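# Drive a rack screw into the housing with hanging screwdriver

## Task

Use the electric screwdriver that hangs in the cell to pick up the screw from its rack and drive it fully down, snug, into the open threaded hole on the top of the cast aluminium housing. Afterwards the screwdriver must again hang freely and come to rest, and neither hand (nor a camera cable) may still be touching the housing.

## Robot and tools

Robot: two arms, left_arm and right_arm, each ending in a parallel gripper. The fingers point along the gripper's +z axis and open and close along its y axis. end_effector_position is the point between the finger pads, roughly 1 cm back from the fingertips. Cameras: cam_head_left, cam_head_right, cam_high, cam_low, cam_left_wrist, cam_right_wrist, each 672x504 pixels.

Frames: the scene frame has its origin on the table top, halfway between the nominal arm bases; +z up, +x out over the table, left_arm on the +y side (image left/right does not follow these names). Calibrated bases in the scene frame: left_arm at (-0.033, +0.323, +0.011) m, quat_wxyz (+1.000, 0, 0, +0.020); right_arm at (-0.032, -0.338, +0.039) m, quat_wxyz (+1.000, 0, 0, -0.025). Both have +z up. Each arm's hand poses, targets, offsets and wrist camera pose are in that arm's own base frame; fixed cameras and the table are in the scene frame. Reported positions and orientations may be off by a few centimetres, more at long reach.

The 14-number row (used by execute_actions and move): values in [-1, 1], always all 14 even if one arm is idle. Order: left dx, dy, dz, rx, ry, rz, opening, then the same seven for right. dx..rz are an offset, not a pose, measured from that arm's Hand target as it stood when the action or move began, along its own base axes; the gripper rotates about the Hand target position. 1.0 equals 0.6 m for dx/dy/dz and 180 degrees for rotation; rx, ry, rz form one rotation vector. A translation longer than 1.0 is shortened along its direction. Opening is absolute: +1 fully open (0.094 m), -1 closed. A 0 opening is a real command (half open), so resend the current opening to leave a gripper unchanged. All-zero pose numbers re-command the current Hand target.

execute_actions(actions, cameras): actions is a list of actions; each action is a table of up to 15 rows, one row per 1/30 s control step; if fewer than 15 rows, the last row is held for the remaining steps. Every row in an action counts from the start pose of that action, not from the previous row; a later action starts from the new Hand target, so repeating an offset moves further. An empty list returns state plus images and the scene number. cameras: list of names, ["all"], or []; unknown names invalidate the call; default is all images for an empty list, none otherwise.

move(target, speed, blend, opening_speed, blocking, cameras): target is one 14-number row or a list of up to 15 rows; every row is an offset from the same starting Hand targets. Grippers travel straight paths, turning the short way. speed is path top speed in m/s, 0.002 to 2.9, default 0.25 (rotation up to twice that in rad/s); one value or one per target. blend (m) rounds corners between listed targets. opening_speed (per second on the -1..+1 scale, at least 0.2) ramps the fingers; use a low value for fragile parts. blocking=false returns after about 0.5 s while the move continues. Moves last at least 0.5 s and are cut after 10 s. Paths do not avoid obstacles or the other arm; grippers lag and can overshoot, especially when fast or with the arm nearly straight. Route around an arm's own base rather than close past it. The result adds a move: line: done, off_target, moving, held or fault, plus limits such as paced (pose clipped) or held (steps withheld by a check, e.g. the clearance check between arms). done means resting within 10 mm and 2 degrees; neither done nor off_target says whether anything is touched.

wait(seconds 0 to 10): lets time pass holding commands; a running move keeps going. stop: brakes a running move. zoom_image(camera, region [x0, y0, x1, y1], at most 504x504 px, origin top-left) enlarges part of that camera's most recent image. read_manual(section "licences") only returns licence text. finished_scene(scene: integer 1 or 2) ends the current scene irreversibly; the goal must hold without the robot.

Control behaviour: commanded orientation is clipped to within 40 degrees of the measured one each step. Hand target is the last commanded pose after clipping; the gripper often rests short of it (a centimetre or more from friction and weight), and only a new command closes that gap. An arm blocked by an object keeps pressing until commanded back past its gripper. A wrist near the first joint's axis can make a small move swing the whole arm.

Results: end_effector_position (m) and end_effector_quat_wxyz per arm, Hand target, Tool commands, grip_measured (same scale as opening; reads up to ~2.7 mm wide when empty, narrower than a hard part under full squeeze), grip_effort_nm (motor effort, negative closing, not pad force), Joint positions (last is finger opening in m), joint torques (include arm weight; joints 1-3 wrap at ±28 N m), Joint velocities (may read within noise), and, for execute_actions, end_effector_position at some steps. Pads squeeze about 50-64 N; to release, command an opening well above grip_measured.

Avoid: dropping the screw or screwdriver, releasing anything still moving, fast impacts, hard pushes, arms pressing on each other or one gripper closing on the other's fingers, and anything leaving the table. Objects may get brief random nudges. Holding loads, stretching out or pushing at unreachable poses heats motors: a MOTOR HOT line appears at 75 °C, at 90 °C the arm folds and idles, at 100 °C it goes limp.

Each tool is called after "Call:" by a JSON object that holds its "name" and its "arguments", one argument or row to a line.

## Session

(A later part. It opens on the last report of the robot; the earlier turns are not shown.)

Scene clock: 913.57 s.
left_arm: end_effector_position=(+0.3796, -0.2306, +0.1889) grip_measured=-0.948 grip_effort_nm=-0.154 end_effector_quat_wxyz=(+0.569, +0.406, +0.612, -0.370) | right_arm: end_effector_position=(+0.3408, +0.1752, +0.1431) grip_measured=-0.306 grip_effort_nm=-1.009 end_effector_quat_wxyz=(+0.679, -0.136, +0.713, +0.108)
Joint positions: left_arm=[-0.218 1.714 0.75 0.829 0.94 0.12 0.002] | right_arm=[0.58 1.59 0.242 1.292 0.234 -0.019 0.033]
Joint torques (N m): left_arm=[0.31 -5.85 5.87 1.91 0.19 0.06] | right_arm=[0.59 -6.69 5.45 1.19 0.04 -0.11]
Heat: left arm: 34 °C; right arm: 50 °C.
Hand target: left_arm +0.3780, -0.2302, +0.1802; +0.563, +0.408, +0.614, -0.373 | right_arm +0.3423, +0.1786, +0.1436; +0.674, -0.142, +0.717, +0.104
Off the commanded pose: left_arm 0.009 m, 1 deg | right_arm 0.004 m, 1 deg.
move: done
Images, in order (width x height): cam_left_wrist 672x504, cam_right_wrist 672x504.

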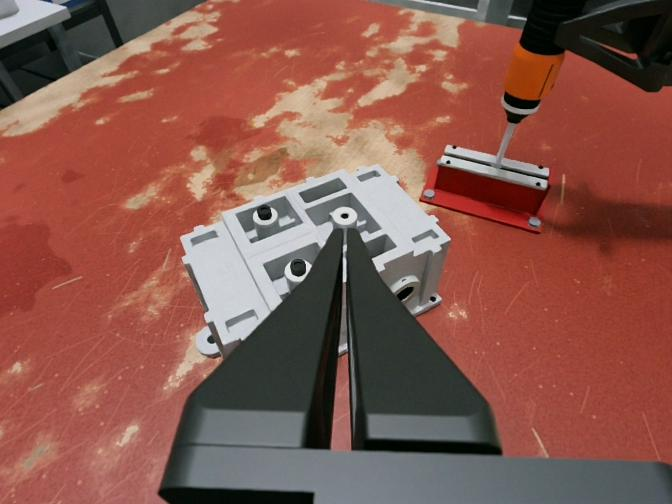

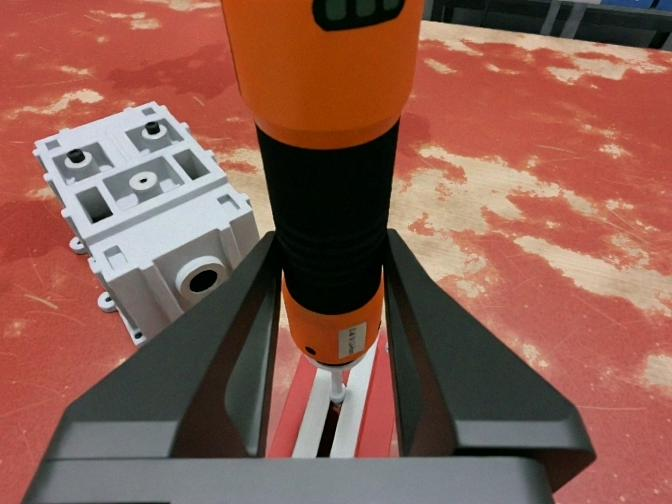

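Call:
{"name": "move", "arguments": {
  "target": [0,0,0,0,0,0,-0.95, 0.0, 0.0, 0.15, 0, 0, 0, -0.45],
  "speed": 0.05,
  "cameras": ["cam_right_wrist", "cam_left_wrist"]
}}

Call:
{"name": "zoom_image", "arguments": {
  "camera": "cam_right_wrist",
  "region": [290, 350, 390, 450]
}}

Call:
{"name": "zoom_image", "arguments": {
  "camera": "cam_left_wrist",
  "region": [450, 30, 580, 190]
}}

Scene clock: 926.90 s.
left_arm: end_effector_position=(+0.3796, -0.2306, +0.1889) grip_measured=-0.948 grip_effort_nm=-0.154 end_effector_quat_wxyz=(+0.569, +0.406, +0.612, -0.370) | right_arm: end_effector_position=(+0.3403, +0.1754, +0.2100) grip_measured=-0.306 grip_effort_nm=-1.009 end_effector_quat_wxyz=(+0.656, -0.147, +0.734, +0.097)
Joint positions: left_arm=[-0.218 1.714 0.75 0.829 0.94 0.12 0.002] | right_arm=[0.582 1.174 0.43 0.619 0.236 -0.02 0.033]
Joint torques (N m): left_arm=[0.28 -5.86 5.93 1.91 0.2 0.05] | right_arm=[0.42 -5.6 9.51 1.57 0.08 -0.04]
Heat: left arm: 34 °C; right arm: 47 °C.
Hand target: left_arm +0.3780, -0.2302, +0.1802; +0.563, +0.408, +0.614, -0.373 | right_arm +0.3423, +0.1784, +0.2336; +0.674, -0.142, +0.718, +0.104
Off the commanded pose: left_arm 0.009 m, 1 deg | right_arm 0.024 m, 3 deg.
move: off_target (right_arm)
Images, in order (width x height): cam_left_wrist 672x504, cam_right_wrist 672x504.

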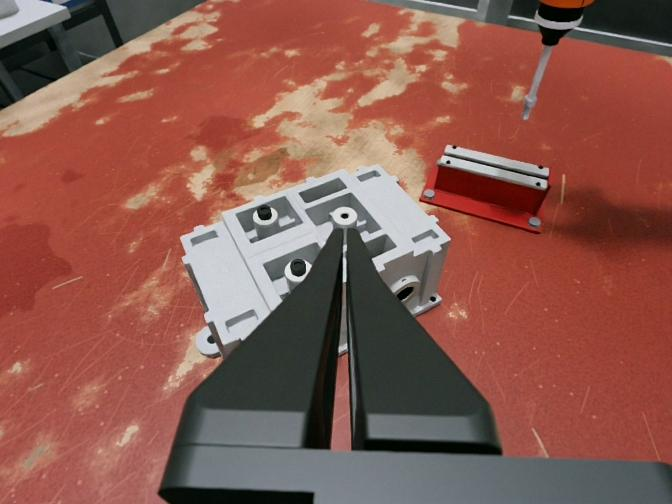

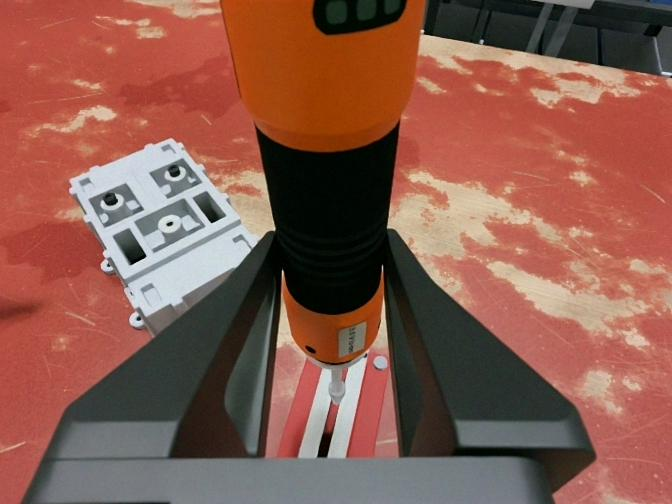

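Scaled by 5.040 from the camera's 672x504 image, which has a finer 960x720 frame.

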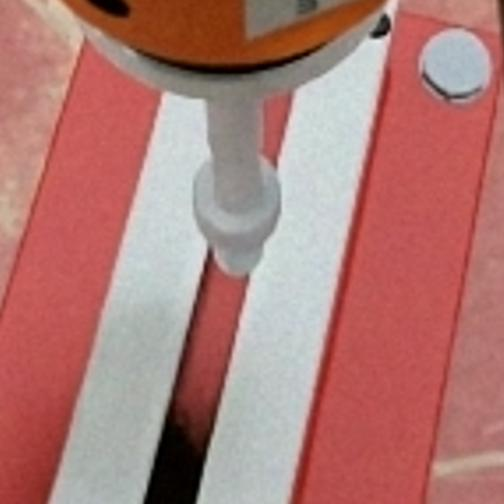

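Scaled by 3.150 from the camera's 672x504 image, which has a finer 960x720 frame.

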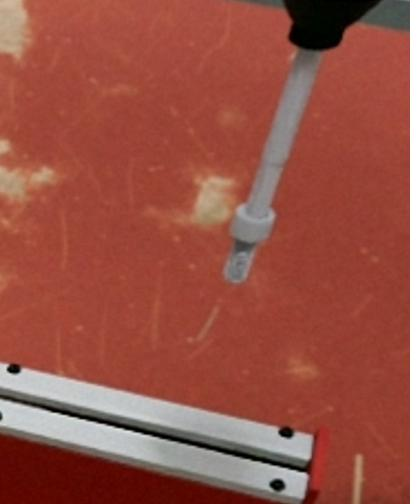

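Call:
{"name": "move", "arguments": {
  "target": [
    [0,0,0,0,0,0,1, 0.0, 0.0, 0.0923, 0, 0, 0, -0.45],
    [0,0,0,0,0,0,1, 0.1218, 0.2912, 0.0923, 0, 0, 0, -0.45],
    [0,0,0,0,0,0,1, 0.1122, 0.2912, -0.0178, 0, 0, 0, -0.45]
  ],
  "speed": [0.1, 0.13, 0.07],
  "blend": [0.03, 0.0, 0.0],
  "cameras": ["cam_right_wrist", "cam_left_wrist"]
}}

Call:
{"name": "zoom_image", "arguments": {
  "camera": "cam_right_wrist",
  "region": [300, 370, 370, 440]
}}

Call:
{"name": "zoom_image", "arguments": {
  "camera": "cam_left_wrist",
  "region": [315, 165, 375, 235]
}}

Scene clock: 945.90 s.
left_arm: end_effector_position=(+0.3796, -0.2306, +0.1889) grip_measured=+0.998 grip_effort_nm=0.105 end_effector_quat_wxyz=(+0.569, +0.406, +0.612, -0.370) | right_arm: end_effector_position=(+0.4131, +0.3487, +0.2270) grip_measured=-0.306 grip_effort_nm=-1.013 end_effector_quat_wxyz=(+0.673, -0.139, +0.720, +0.099)
Joint positions: left_arm=[-0.218 1.714 0.75 0.829 0.94 0.12 0.094] | right_arm=[0.866 1.845 1.081 0.677 0.528 -0.001 0.033]
Joint torques (N m): left_arm=[0.29 -5.85 5.89 1.92 0.19 0.06] | right_arm=[0.98 -9.48 5.5 1.8 0.04 0]
Heat: left arm: 34 °C; right arm: 46 °C.
Hand target: left_arm +0.3780, -0.2302, +0.1802; +0.563, +0.408, +0.614, -0.373 | right_arm +0.4095, +0.3532, +0.2228; +0.674, -0.142, +0.718, +0.104
Off the commanded pose: left_arm 0.009 m, 1 deg | right_arm 0.007 m, 1 deg.
move: done; blend cut to 0 m at target 1
Images, in order (width x height): cam_left_wrist 672x504, cam_right_wrist 672x504.

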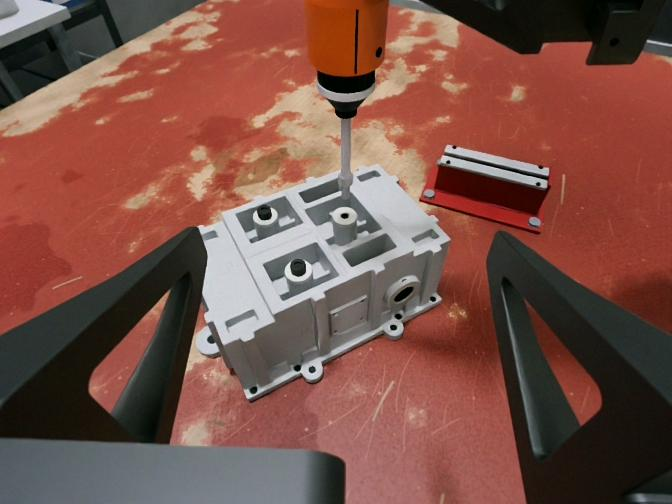

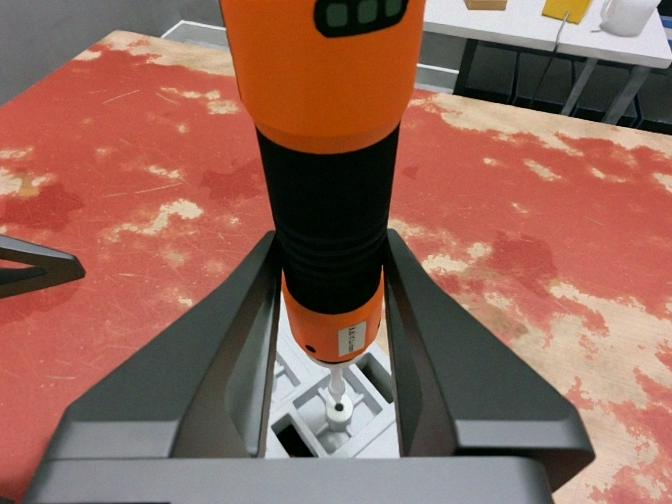

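Scaled by 7.200 from the camera's 672x504 image, which has a finer 960x720 frame.

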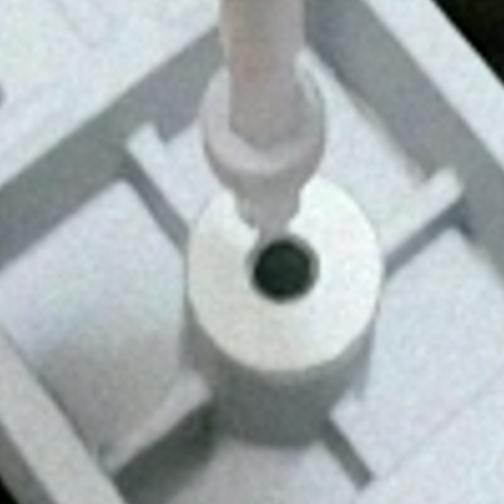

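Scaled by 7.200 from the camera's 672x504 image, which has a finer 960x720 frame.

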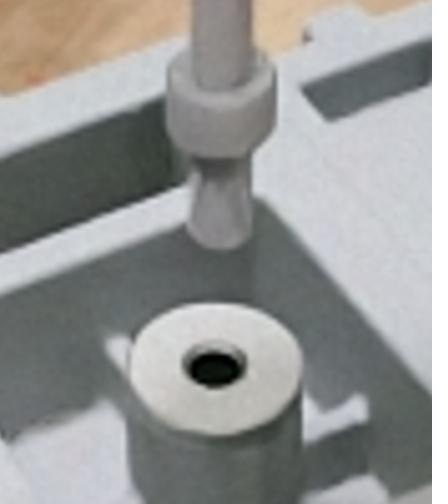

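Call:
{"name": "move", "arguments": {
  "target": [0,0,0,0,0,0,1, 0.002, -0.002, -0.0205, 0, 0, 0, -0.45],
  "speed": 0.04,
  "cameras": ["cam_right_wrist", "cam_left_wrist"]
}}

Call:
{"name": "zoom_image", "arguments": {
  "camera": "cam_right_wrist",
  "region": [310, 375, 360, 425]
}}

Call:
{"name": "zoom_image", "arguments": {
  "camera": "cam_left_wrist",
  "region": [320, 175, 370, 235]
}}

Scene clock: 962.73 s.
left_arm: end_effector_position=(+0.3796, -0.2306, +0.1889) grip_measured=+0.998 grip_effort_nm=0.100 end_effector_quat_wxyz=(+0.569, +0.406, +0.612, -0.370) | right_arm: end_effector_position=(+0.4133, +0.3487, +0.2163) grip_measured=-0.306 grip_effort_nm=-1.009 end_effector_quat_wxyz=(+0.674, -0.138, +0.719, +0.099)
Joint positions: left_arm=[-0.218 1.714 0.75 0.829 0.94 0.12 0.094] | right_arm=[0.866 1.869 1.059 0.726 0.528 -0.001 0.033]
Joint torques (N m): left_arm=[0.29 -5.85 5.91 1.91 0.18 0.06] | right_arm=[0.55 -9.35 5.23 1.81 0.01 0.02]
Heat: left arm: 34 °C; right arm: 48 °C.
Hand target: left_arm +0.3780, -0.2302, +0.1802; +0.563, +0.408, +0.614, -0.373 | right_arm +0.4108, +0.3521, +0.2105; +0.674, -0.142, +0.718, +0.104
Off the commanded pose: left_arm 0.009 m, 1 deg | right_arm 0.007 m, 1 deg.
move: done
Images, in order (width x height): cam_left_wrist 672x504, cam_right_wrist 672x504.

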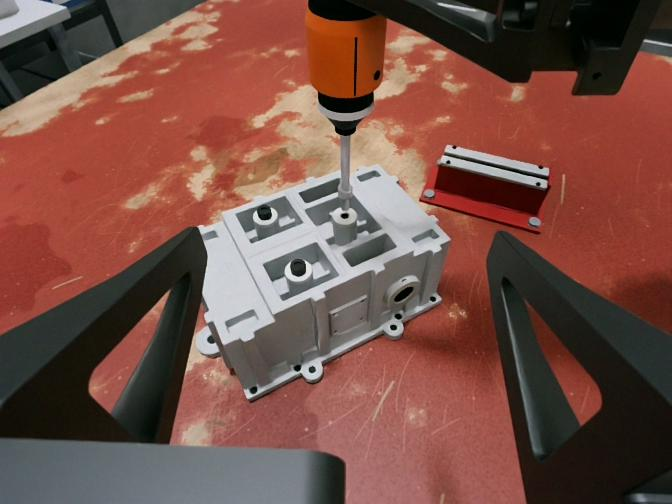

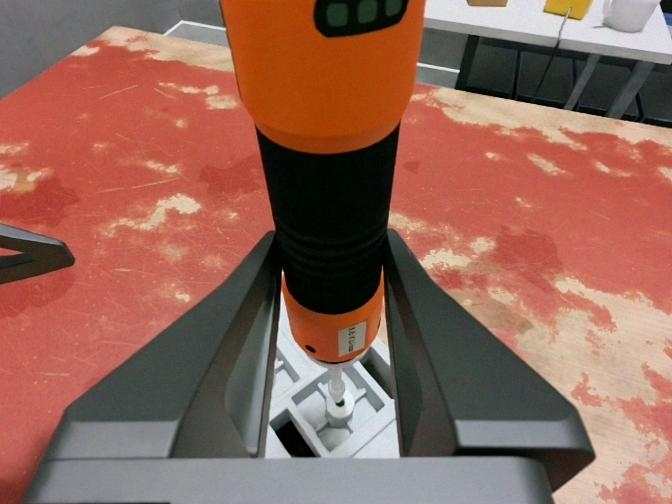

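Scaled by 10.080 from the camera's 672x504 image, which has a finer 960x720 frame.

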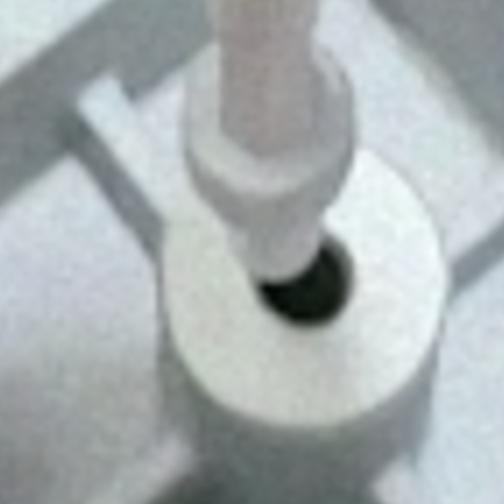

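Scaled by 8.400 from the camera's 672x504 image, which has a finer 960x720 frame.

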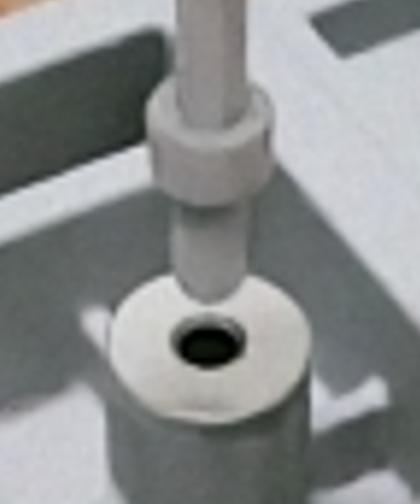

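Call:
{"name": "move", "arguments": {
  "target": [0,0,0,0,0,0,1, 0.0009, -0.0027, -0.007, 0, 0, -0.0022, -0.45],
  "speed": 0.03,
  "cameras": ["cam_right_wrist", "cam_left_wrist"]
}}

Call:
{"name": "zoom_image", "arguments": {
  "camera": "cam_right_wrist",
  "region": [310, 375, 360, 425]
}}

Call:
{"name": "zoom_image", "arguments": {
  "camera": "cam_left_wrist",
  "region": [320, 175, 370, 235]
}}

Scene clock: 1000.40 s.
left_arm: end_effector_position=(+0.3796, -0.2306, +0.1889) grip_measured=+0.998 grip_effort_nm=0.110 end_effector_quat_wxyz=(+0.569, +0.406, +0.612, -0.370) | right_arm: end_effector_position=(+0.4132, +0.3483, +0.2132) grip_measured=-0.306 grip_effort_nm=-1.013 end_effector_quat_wxyz=(+0.675, -0.137, +0.718, +0.099)
Joint positions: left_arm=[-0.218 1.714 0.75 0.829 0.94 0.12 0.094] | right_arm=[0.866 1.876 1.051 0.743 0.53 -0.001 0.033]
Joint torques (N m): left_arm=[0.29 -5.85 5.9 1.9 0.19 0.05] | right_arm=[0.4 -9.2 5.18 1.74 -0.02 0.02]
Heat: left arm: 34 °C; right arm: 47 °C.
Hand target: left_arm +0.3780, -0.2302, +0.1802; +0.563, +0.408, +0.614, -0.373 | right_arm +0.4113, +0.3504, +0.2064; +0.674, -0.140, +0.718, +0.101
Off the commanded pose: left_arm 0.009 m, 1 deg | right_arm 0.007 m, 0 deg.
move: done
Images, in order (width x height): cam_left_wrist 672x504, cam_right_wrist 672x504.

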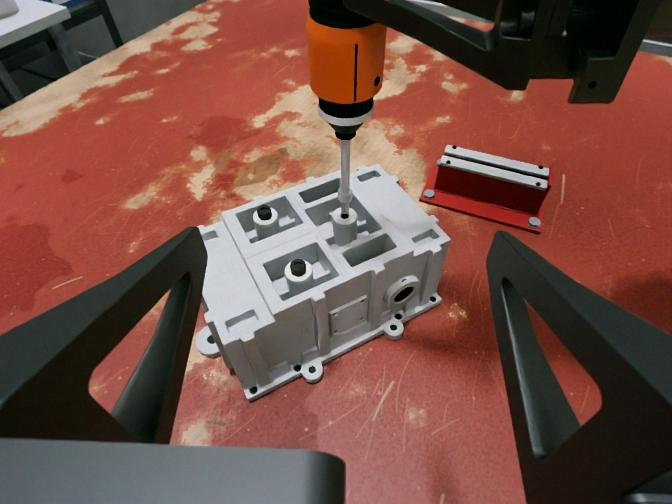

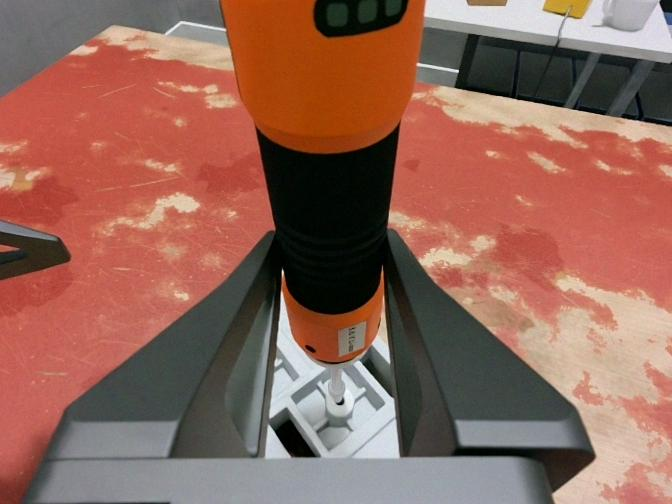

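Scaled by 10.080 from the camera's 672x504 image, which has a finer 960x720 frame.

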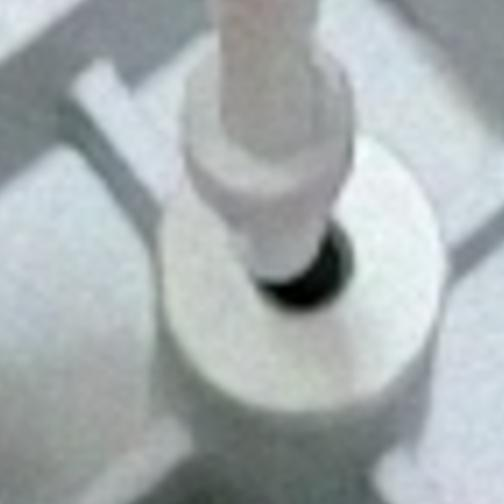

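Scaled by 8.400 from the camera's 672x504 image, which has a finer 960x720 frame.

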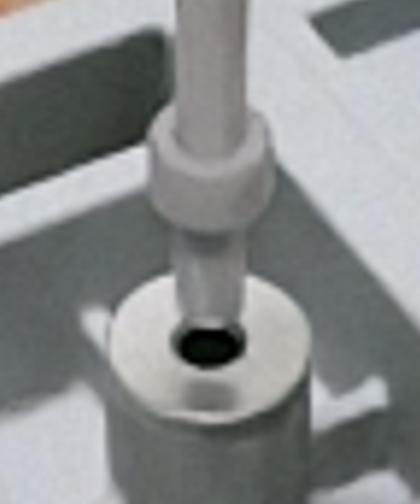

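Call:
{"name": "move", "arguments": {
  "target": [0,0,0,0,0,0,1, 0.0012, -0.0092, 0.0, 0, 0, 0, -0.45],
  "speed": 0.03,
  "cameras": ["cam_right_wrist", "cam_left_wrist"]
}}

Call:
{"name": "zoom_image", "arguments": {
  "camera": "cam_right_wrist",
  "region": [310, 375, 360, 425]
}}

Call:
{"name": "zoom_image", "arguments": {
  "camera": "cam_left_wrist",
  "region": [320, 175, 370, 235]
}}

Scene clock: 1037.27 s.
left_arm: end_effector_position=(+0.3796, -0.2306, +0.1889) grip_measured=+0.998 grip_effort_nm=0.110 end_effector_quat_wxyz=(+0.569, +0.406, +0.612, -0.370) | right_arm: end_effector_position=(+0.4135, +0.3441, +0.2075) grip_measured=-0.306 grip_effort_nm=-1.009 end_effector_quat_wxyz=(+0.672, -0.137, +0.721, +0.095)
Joint positions: left_arm=[-0.218 1.714 0.75 0.829 0.94 0.12 0.094] | right_arm=[0.861 1.876 1.035 0.749 0.53 -0.001 0.033]
Joint torques (N m): left_arm=[0.28 -5.85 5.9 1.91 0.19 0.06] | right_arm=[-0.14 -10.14 5.05 1.82 -0.12 -0.01]
Heat: left arm: 34 °C; right arm: 49 °C.
Hand target: left_arm +0.3780, -0.2302, +0.1802; +0.563, +0.408, +0.614, -0.373 | right_arm +0.4120, +0.3449, +0.2063; +0.674, -0.140, +0.718, +0.101
Off the commanded pose: left_arm 0.009 m, 1 deg | right_arm 0.002 m, 1 deg.
move: done
Images, in order (width x height): cam_left_wrist 672x504, cam_right_wrist 672x504.

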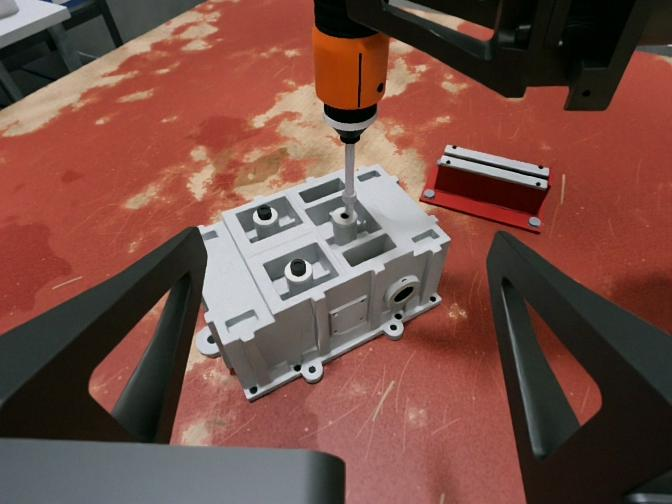

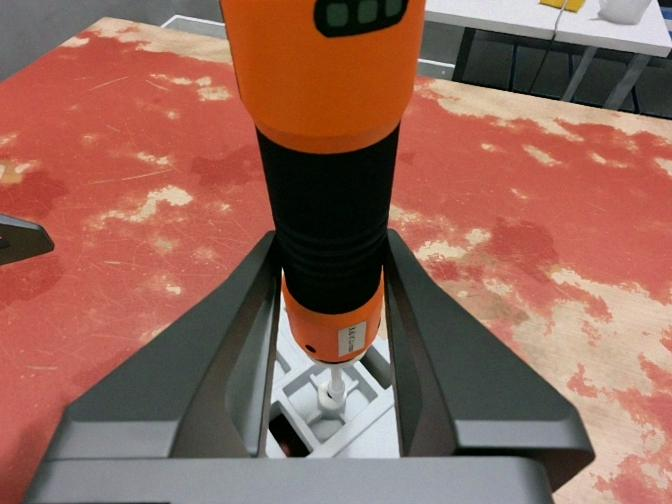

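Scaled by 10.080 from the camera's 672x504 image, which has a finer 960x720 frame.

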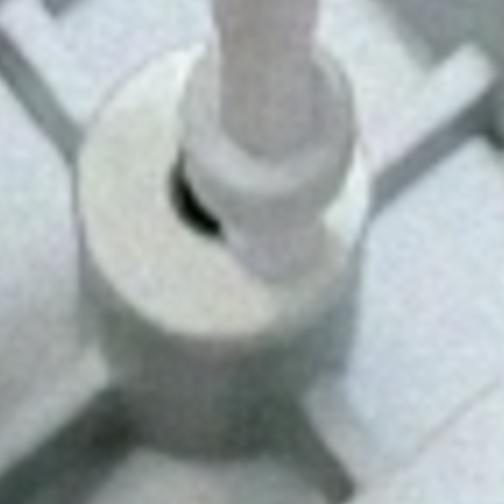

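Scaled by 8.400 from the camera's 672x504 image, which has a finer 960x720 frame.

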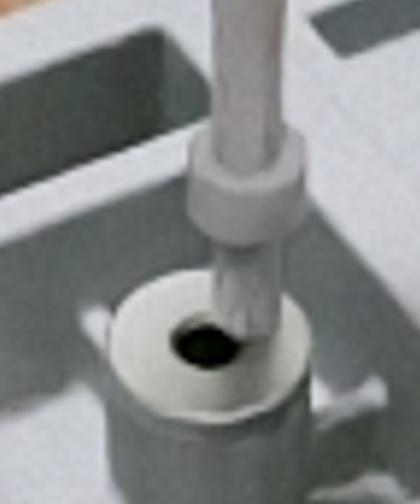

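Call:
{"name": "move", "arguments": {
  "target": [
    [0,0,0,0,0,0,1, 0, 0, 0.1378, 0, 0, 0.0022, -0.45],
    [0,0,0,0,0,0,1, -0.045, -0.1082, 0.1378, 0, 0, 0.0022, -0.45],
    [0,0,0,0,0,0,1, 0.007, 0.0113, 0.1378, 0, 0, 0.0022, -0.45],
    [0,0,0,0,0,0,1, -0.0027, 0.0113, 0.0277, 0, 0, 0.0022, -0.45]
  ],
  "speed": [0.08, 0.13, 0.13, 0.07],
  "cameras": ["cam_right_wrist", "cam_left_wrist"]
}}

Call:
{"name": "zoom_image", "arguments": {
  "camera": "cam_right_wrist",
  "region": [310, 375, 360, 425]
}}

Call:
{"name": "zoom_image", "arguments": {
  "camera": "cam_left_wrist",
  "region": [320, 175, 370, 235]
}}

Scene clock: 1065.47 s.
left_arm: end_effector_position=(+0.3796, -0.2306, +0.1889) grip_measured=+0.998 grip_effort_nm=0.110 end_effector_quat_wxyz=(+0.569, +0.406, +0.612, -0.370) | right_arm: end_effector_position=(+0.4139, +0.3472, +0.2270) grip_measured=-0.306 grip_effort_nm=-1.009 end_effector_quat_wxyz=(+0.673, -0.139, +0.720, +0.099)
Joint positions: left_arm=[-0.218 1.714 0.75 0.829 0.94 0.12 0.094] | right_arm=[0.862 1.842 1.078 0.677 0.524 -0.001 0.033]
Joint torques (N m): left_arm=[0.25 -5.82 5.89 1.91 0.2 0.05] | right_arm=[0.99 -9.51 5.33 1.75 0.05 -0.04]
Heat: left arm: 34 °C; right arm: 47 °C.
Hand target: left_arm +0.3780, -0.2302, +0.1802; +0.563, +0.408, +0.614, -0.373 | right_arm +0.4103, +0.3518, +0.2229; +0.674, -0.143, +0.718, +0.104
Off the commanded pose: left_arm 0.009 m, 1 deg | right_arm 0.007 m, 1 deg.
move: done
Images, in order (width x height): cam_left_wrist 672x504, cam_right_wrist 672x504.

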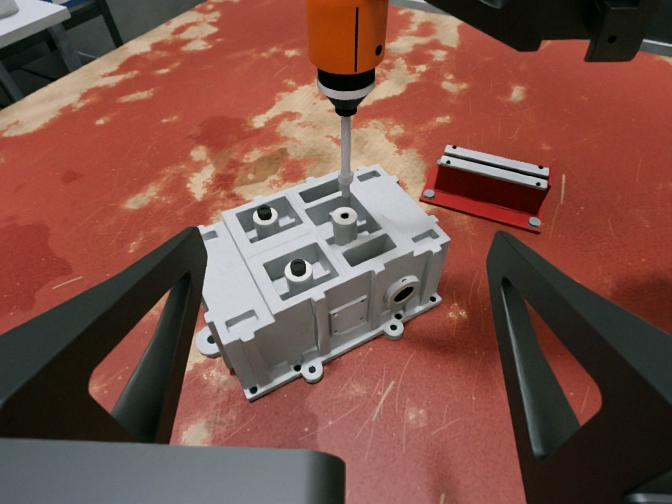

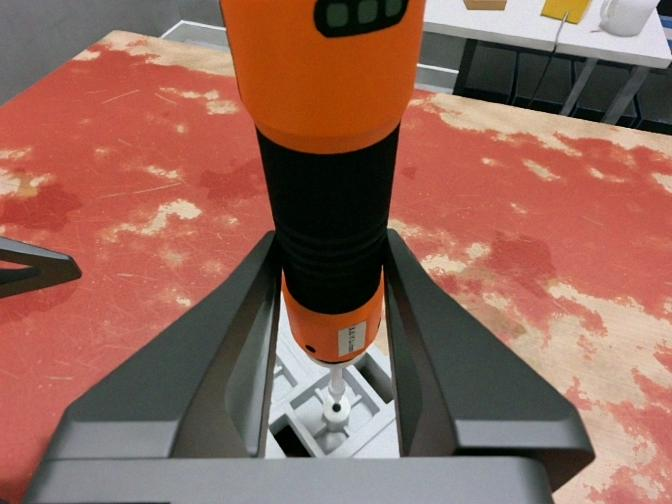

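Scaled by 10.080 from the camera's 672x504 image, which has a finer 960x720 frame.

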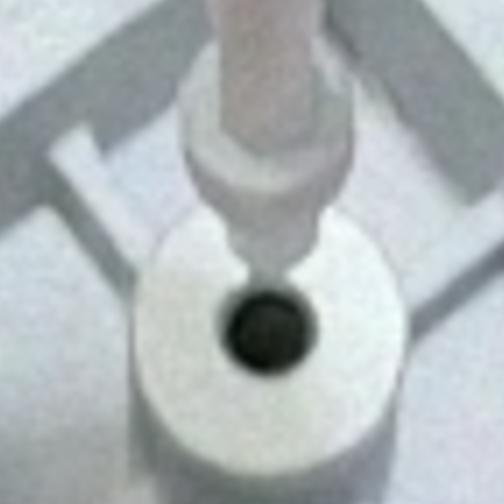

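Scaled by 8.400 from the camera's 672x504 image, which has a finer 960x720 frame.

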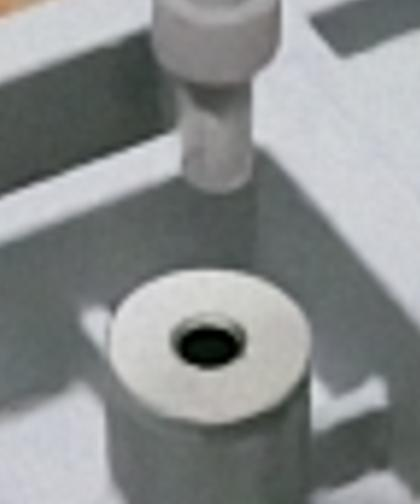

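Call:
{"name": "move", "arguments": {
  "target": [0,0,0,0,0,0,1, 0, 0, -0.03, 0, 0, 0, -0.45],
  "speed": 0.04,
  "cameras": ["cam_right_wrist", "cam_left_wrist"]
}}

Call:
{"name": "zoom_image", "arguments": {
  "camera": "cam_right_wrist",
  "region": [310, 375, 360, 425]
}}

Call:
{"name": "zoom_image", "arguments": {
  "camera": "cam_left_wrist",
  "region": [320, 175, 370, 235]
}}

Scene clock: 1090.37 s.
left_arm: end_effector_position=(+0.3796, -0.2306, +0.1889) grip_measured=+0.998 grip_effort_nm=0.110 end_effector_quat_wxyz=(+0.569, +0.406, +0.612, -0.370) | right_arm: end_effector_position=(+0.4142, +0.3474, +0.2105) grip_measured=-0.306 grip_effort_nm=-1.009 end_effector_quat_wxyz=(+0.674, -0.138, +0.719, +0.099)
Joint positions: left_arm=[-0.218 1.714 0.75 0.829 0.94 0.12 0.094] | right_arm=[0.862 1.88 1.047 0.75 0.524 -0.001 0.033]
Joint torques (N m): left_arm=[0.29 -5.83 5.89 1.93 0.19 0.05] | right_arm=[0.99 -9.36 5.11 1.79 0 0]
Heat: left arm: 34 °C; right arm: 49 °C.
Hand target: left_arm +0.3780, -0.2302, +0.1802; +0.563, +0.408, +0.614, -0.373 | right_arm +0.4103, +0.3518, +0.2049; +0.674, -0.143, +0.718, +0.104
Off the commanded pose: left_arm 0.009 m, 1 deg | right_arm 0.008 m, 1 deg.
move: done
Images, in order (width x height): cam_left_wrist 672x504, cam_right_wrist 672x504.

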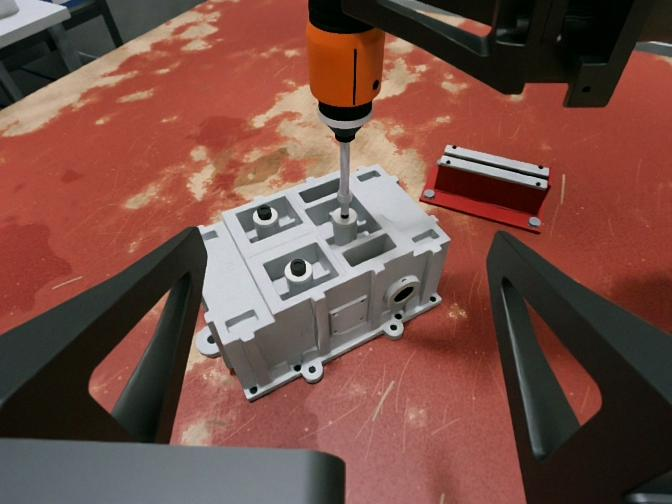

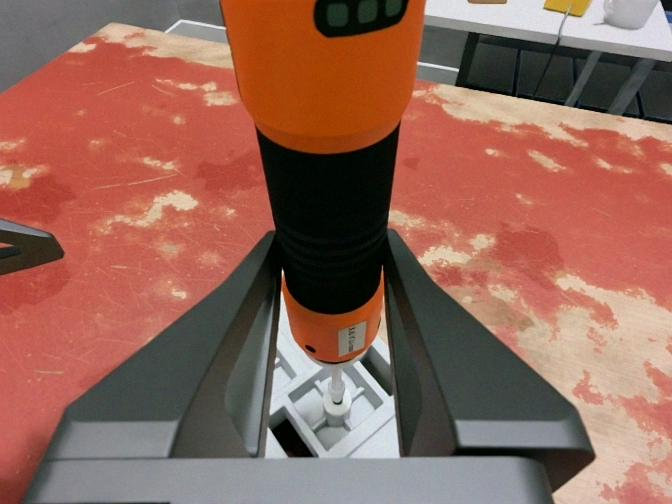

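Scaled by 10.080 from the camera's 672x504 image, which has a finer 960x720 frame.

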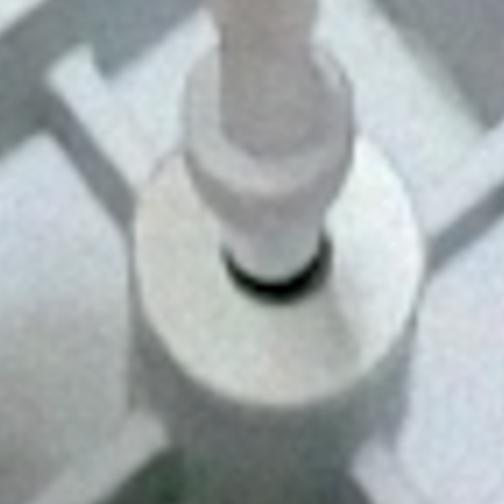

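Scaled by 8.400 from the camera's 672x504 image, which has a finer 960x720 frame.

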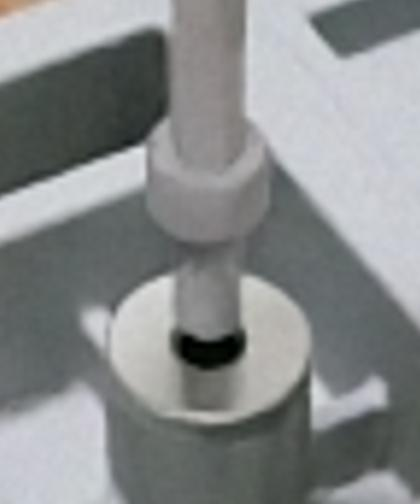

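Call:
{"name": "move", "arguments": {
  "target": [0,0,0,0,0,0,1, 0.0007, 0.0003, -0.012, 0, 0, 0, -0.45],
  "speed": 0.03,
  "cameras": ["cam_right_wrist", "cam_left_wrist"]
}}

Call:
{"name": "zoom_image", "arguments": {
  "camera": "cam_right_wrist",
  "region": [310, 375, 360, 425]
}}

Call:
{"name": "zoom_image", "arguments": {
  "camera": "cam_left_wrist",
  "region": [320, 175, 370, 235]
}}

Scene clock: 1099.67 s.
left_arm: end_effector_position=(+0.3796, -0.2306, +0.1889) grip_measured=+0.998 grip_effort_nm=0.100 end_effector_quat_wxyz=(+0.569, +0.406, +0.612, -0.370) | right_arm: end_effector_position=(+0.4147, +0.3478, +0.2073) grip_measured=-0.306 grip_effort_nm=-1.009 end_effector_quat_wxyz=(+0.677, -0.135, +0.717, +0.101)
Joint positions: left_arm=[-0.218 1.714 0.75 0.829 0.94 0.12 0.094] | right_arm=[0.862 1.893 1.04 0.78 0.525 -0.001 0.033]
Joint torques (N m): left_arm=[0.28 -5.82 5.9 1.91 0.2 0.05] | right_arm=[1.03 -9.11 4.97 1.77 0 -0.02]
Heat: left arm: 34 °C; right arm: 48 °C.
Hand target: left_arm +0.3780, -0.2302, +0.1802; +0.563, +0.408, +0.614, -0.373 | right_arm +0.4108, +0.3520, +0.1978; +0.674, -0.142, +0.717, +0.104
Off the commanded pose: left_arm 0.009 m, 1 deg | right_arm 0.011 m, 1 deg.
move: off_target (right_arm)
Images, in order (width x height): cam_left_wrist 672x504, cam_right_wrist 672x504.

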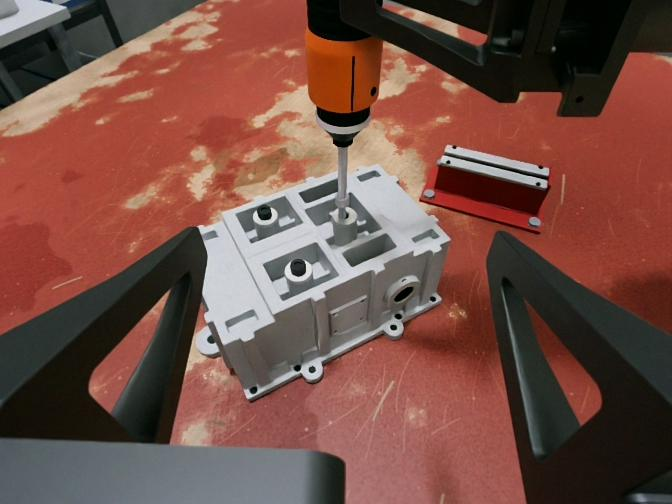

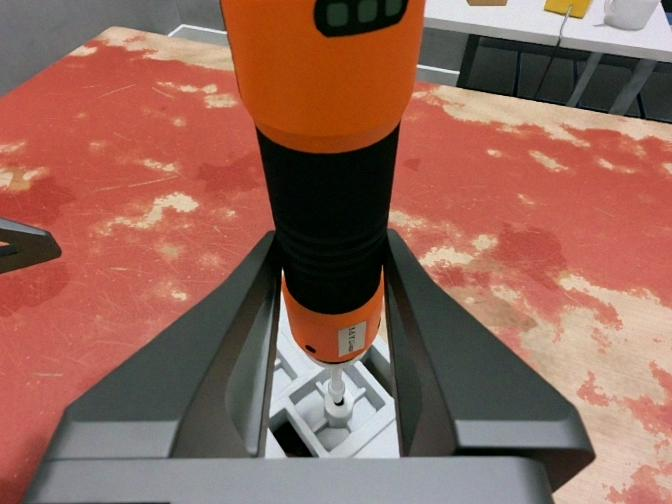

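Scaled by 10.080 from the camera's 672x504 image, which has a finer 960x720 frame.

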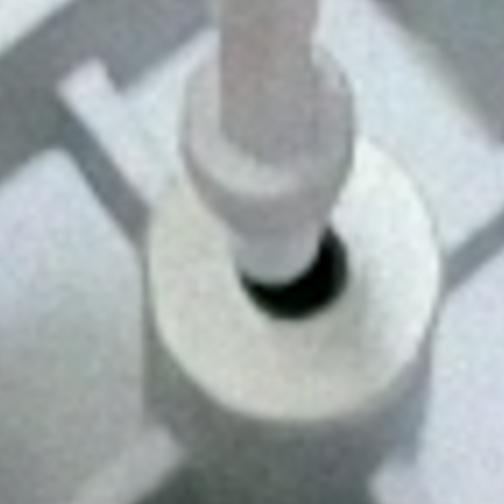

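Scaled by 8.400 from the camera's 672x504 image, which has a finer 960x720 frame.

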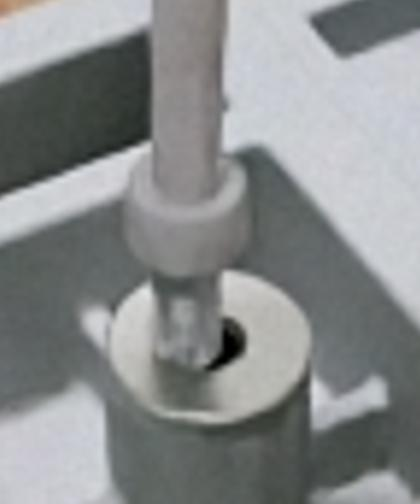

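Call:
{"name": "move", "arguments": {
  "target": [
    [0,0,0,0,0,0,1, 0, 0, 0.152, 0, 0, 0, -0.45],
    [0,0,0,0,0,0,1, -0.043, -0.12, 0.152, 0, 0, 0, -0.45],
    [0,0,0,0,0,0,1, 0.009, -0.0005, 0.152, 0, 0, 0, -0.45],
    [0,0,0,0,0,0,1, -0.0008, -0.0003, 0.0418, 0, 0, 0, -0.45],
    [0,0,0,0,0,0,1, -0.0008, -0.0003, 0.0028, 0, 0, 0, -0.45]
  ],
  "speed": [0.08, 0.13, 0.13, 0.07, 0.04],
  "cameras": ["cam_right_wrist", "cam_left_wrist"]
}}

Call:
{"name": "zoom_image", "arguments": {
  "camera": "cam_right_wrist",
  "region": [310, 375, 360, 425]
}}

Call:
{"name": "zoom_image", "arguments": {
  "camera": "cam_left_wrist",
  "region": [320, 175, 370, 235]
}}

Scene clock: 1155.20 s.
left_arm: end_effector_position=(+0.3796, -0.2306, +0.1889) grip_measured=+0.998 grip_effort_nm=0.100 end_effector_quat_wxyz=(+0.569, +0.406, +0.612, -0.370) | right_arm: end_effector_position=(+0.4145, +0.3474, +0.2081) grip_measured=-0.306 grip_effort_nm=-1.013 end_effector_quat_wxyz=(+0.676, -0.136, +0.717, +0.100)
Joint positions: left_arm=[-0.218 1.714 0.75 0.829 0.94 0.12 0.094] | right_arm=[0.862 1.889 1.041 0.771 0.526 -0.001 0.033]
Joint torques (N m): left_arm=[0.28 -5.86 5.9 1.91 0.2 0.06] | right_arm=[0.88 -9.1 4.94 1.78 0.01 -0.01]
Heat: left arm: 34 °C; right arm: 46 °C.
Hand target: left_arm +0.3780, -0.2302, +0.1802; +0.563, +0.408, +0.614, -0.373 | right_arm +0.4103, +0.3517, +0.1994; +0.674, -0.142, +0.718, +0.104
Off the commanded pose: left_arm 0.009 m, 1 deg | right_arm 0.011 m, 1 deg.
move: off_target (right_arm)
Images, in order (width x height): cam_left_wrist 672x504, cam_right_wrist 672x504.

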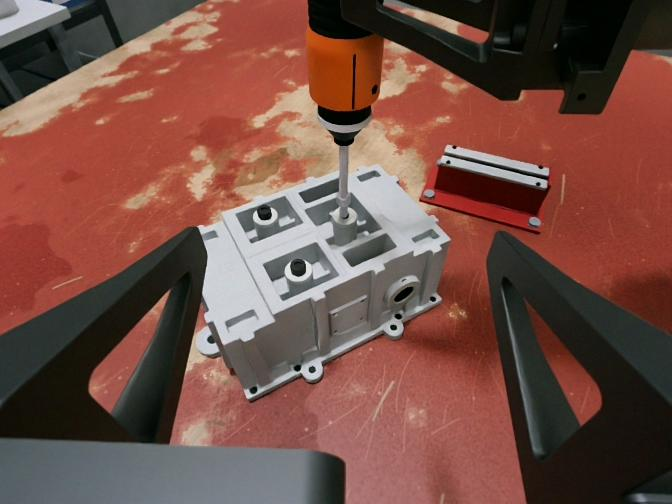

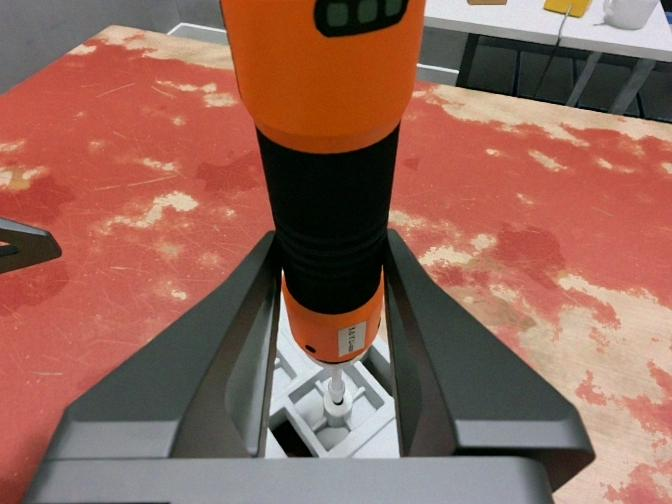

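Scaled by 10.080 from the camera's 672x504 image, which has a finer 960x720 frame.

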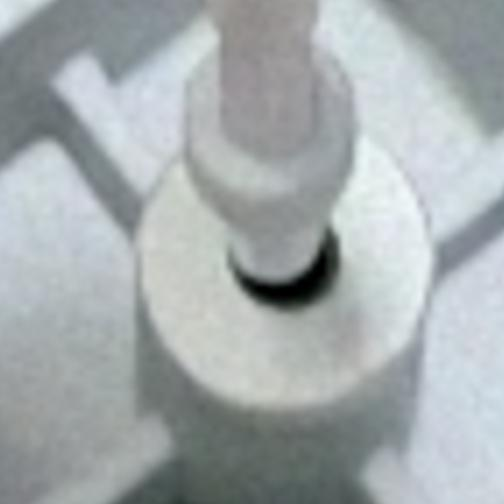

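Scaled by 8.400 from the camera's 672x504 image, which has a finer 960x720 frame.

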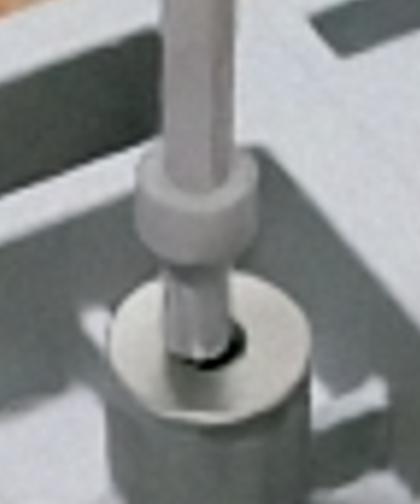

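Call:
{"name": "move", "arguments": {
  "target": [
    [0,0,0,0,0,0,1, 0.0092, 0, 0.1493, 0, 0, 0, -0.45],
    [0,0,0,0,0,0,1, -0.0005, 0, 0.0392, 0, 0, 0, -0.45],
    [0,0,0,0,0,0,1, -0.0005, 0, -0.0067, -0.0011, 0.0031, 0, -0.45]
  ],
  "speed": [0.08, 0.07, 0.04],
  "cameras": ["cam_right_wrist", "cam_left_wrist"]
}}

Call:
{"name": "zoom_image", "arguments": {
  "camera": "cam_right_wrist",
  "region": [310, 375, 360, 425]
}}

Call:
{"name": "zoom_image", "arguments": {
  "camera": "cam_left_wrist",
  "region": [320, 175, 370, 235]
}}

Scene clock: 1190.83 s.
left_arm: end_effector_position=(+0.3796, -0.2306, +0.1889) grip_measured=+0.998 grip_effort_nm=0.110 end_effector_quat_wxyz=(+0.569, +0.406, +0.612, -0.370) | right_arm: end_effector_position=(+0.4144, +0.3466, +0.2064) grip_measured=-0.306 grip_effort_nm=-1.009 end_effector_quat_wxyz=(+0.675, -0.135, +0.719, +0.100)
Joint positions: left_arm=[-0.218 1.714 0.75 0.829 0.94 0.12 0.094] | right_arm=[0.862 1.89 1.038 0.77 0.528 0.002 0.033]
Joint torques (N m): left_arm=[0.29 -5.86 5.91 1.91 0.2 0.06] | right_arm=[1.01 -8.95 4.88 1.76 -0.04 -0.01]
Heat: left arm: 33 °C; right arm: 47 °C.
Hand target: left_arm +0.3780, -0.2302, +0.1802; +0.563, +0.408, +0.614, -0.373 | right_arm +0.4100, +0.3517, +0.1955; +0.670, -0.143, +0.721, +0.103
Off the commanded pose: left_arm 0.009 m, 1 deg | right_arm 0.013 m, 1 deg.
move: off_target (right_arm)
Images, in order (width x height): cam_left_wrist 672x504, cam_right_wrist 672x504.

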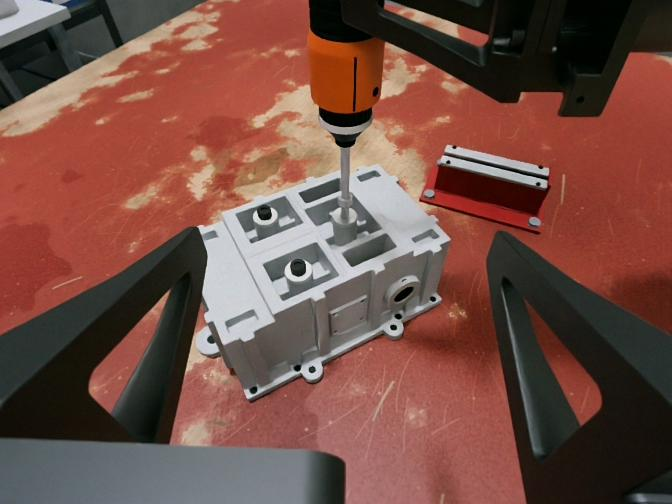

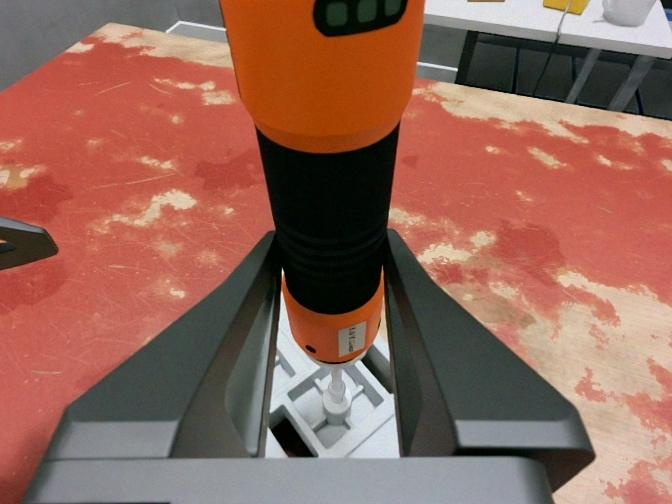

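Scaled by 10.080 from the camera's 672x504 image, which has a finer 960x720 frame.

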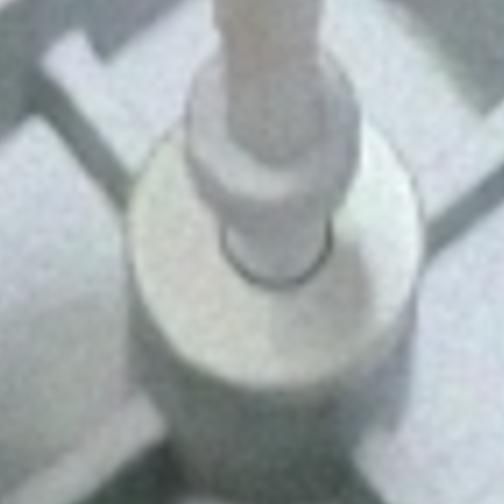

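Scaled by 8.400 from the camera's 672x504 image, which has a finer 960x720 frame.

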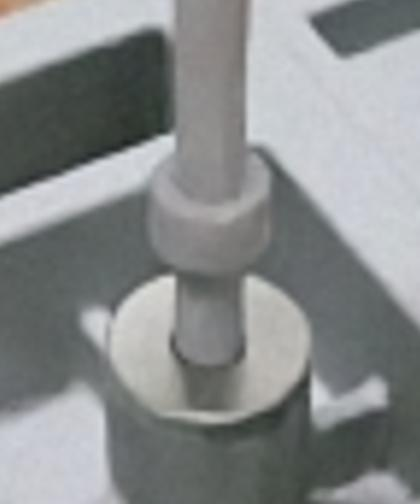

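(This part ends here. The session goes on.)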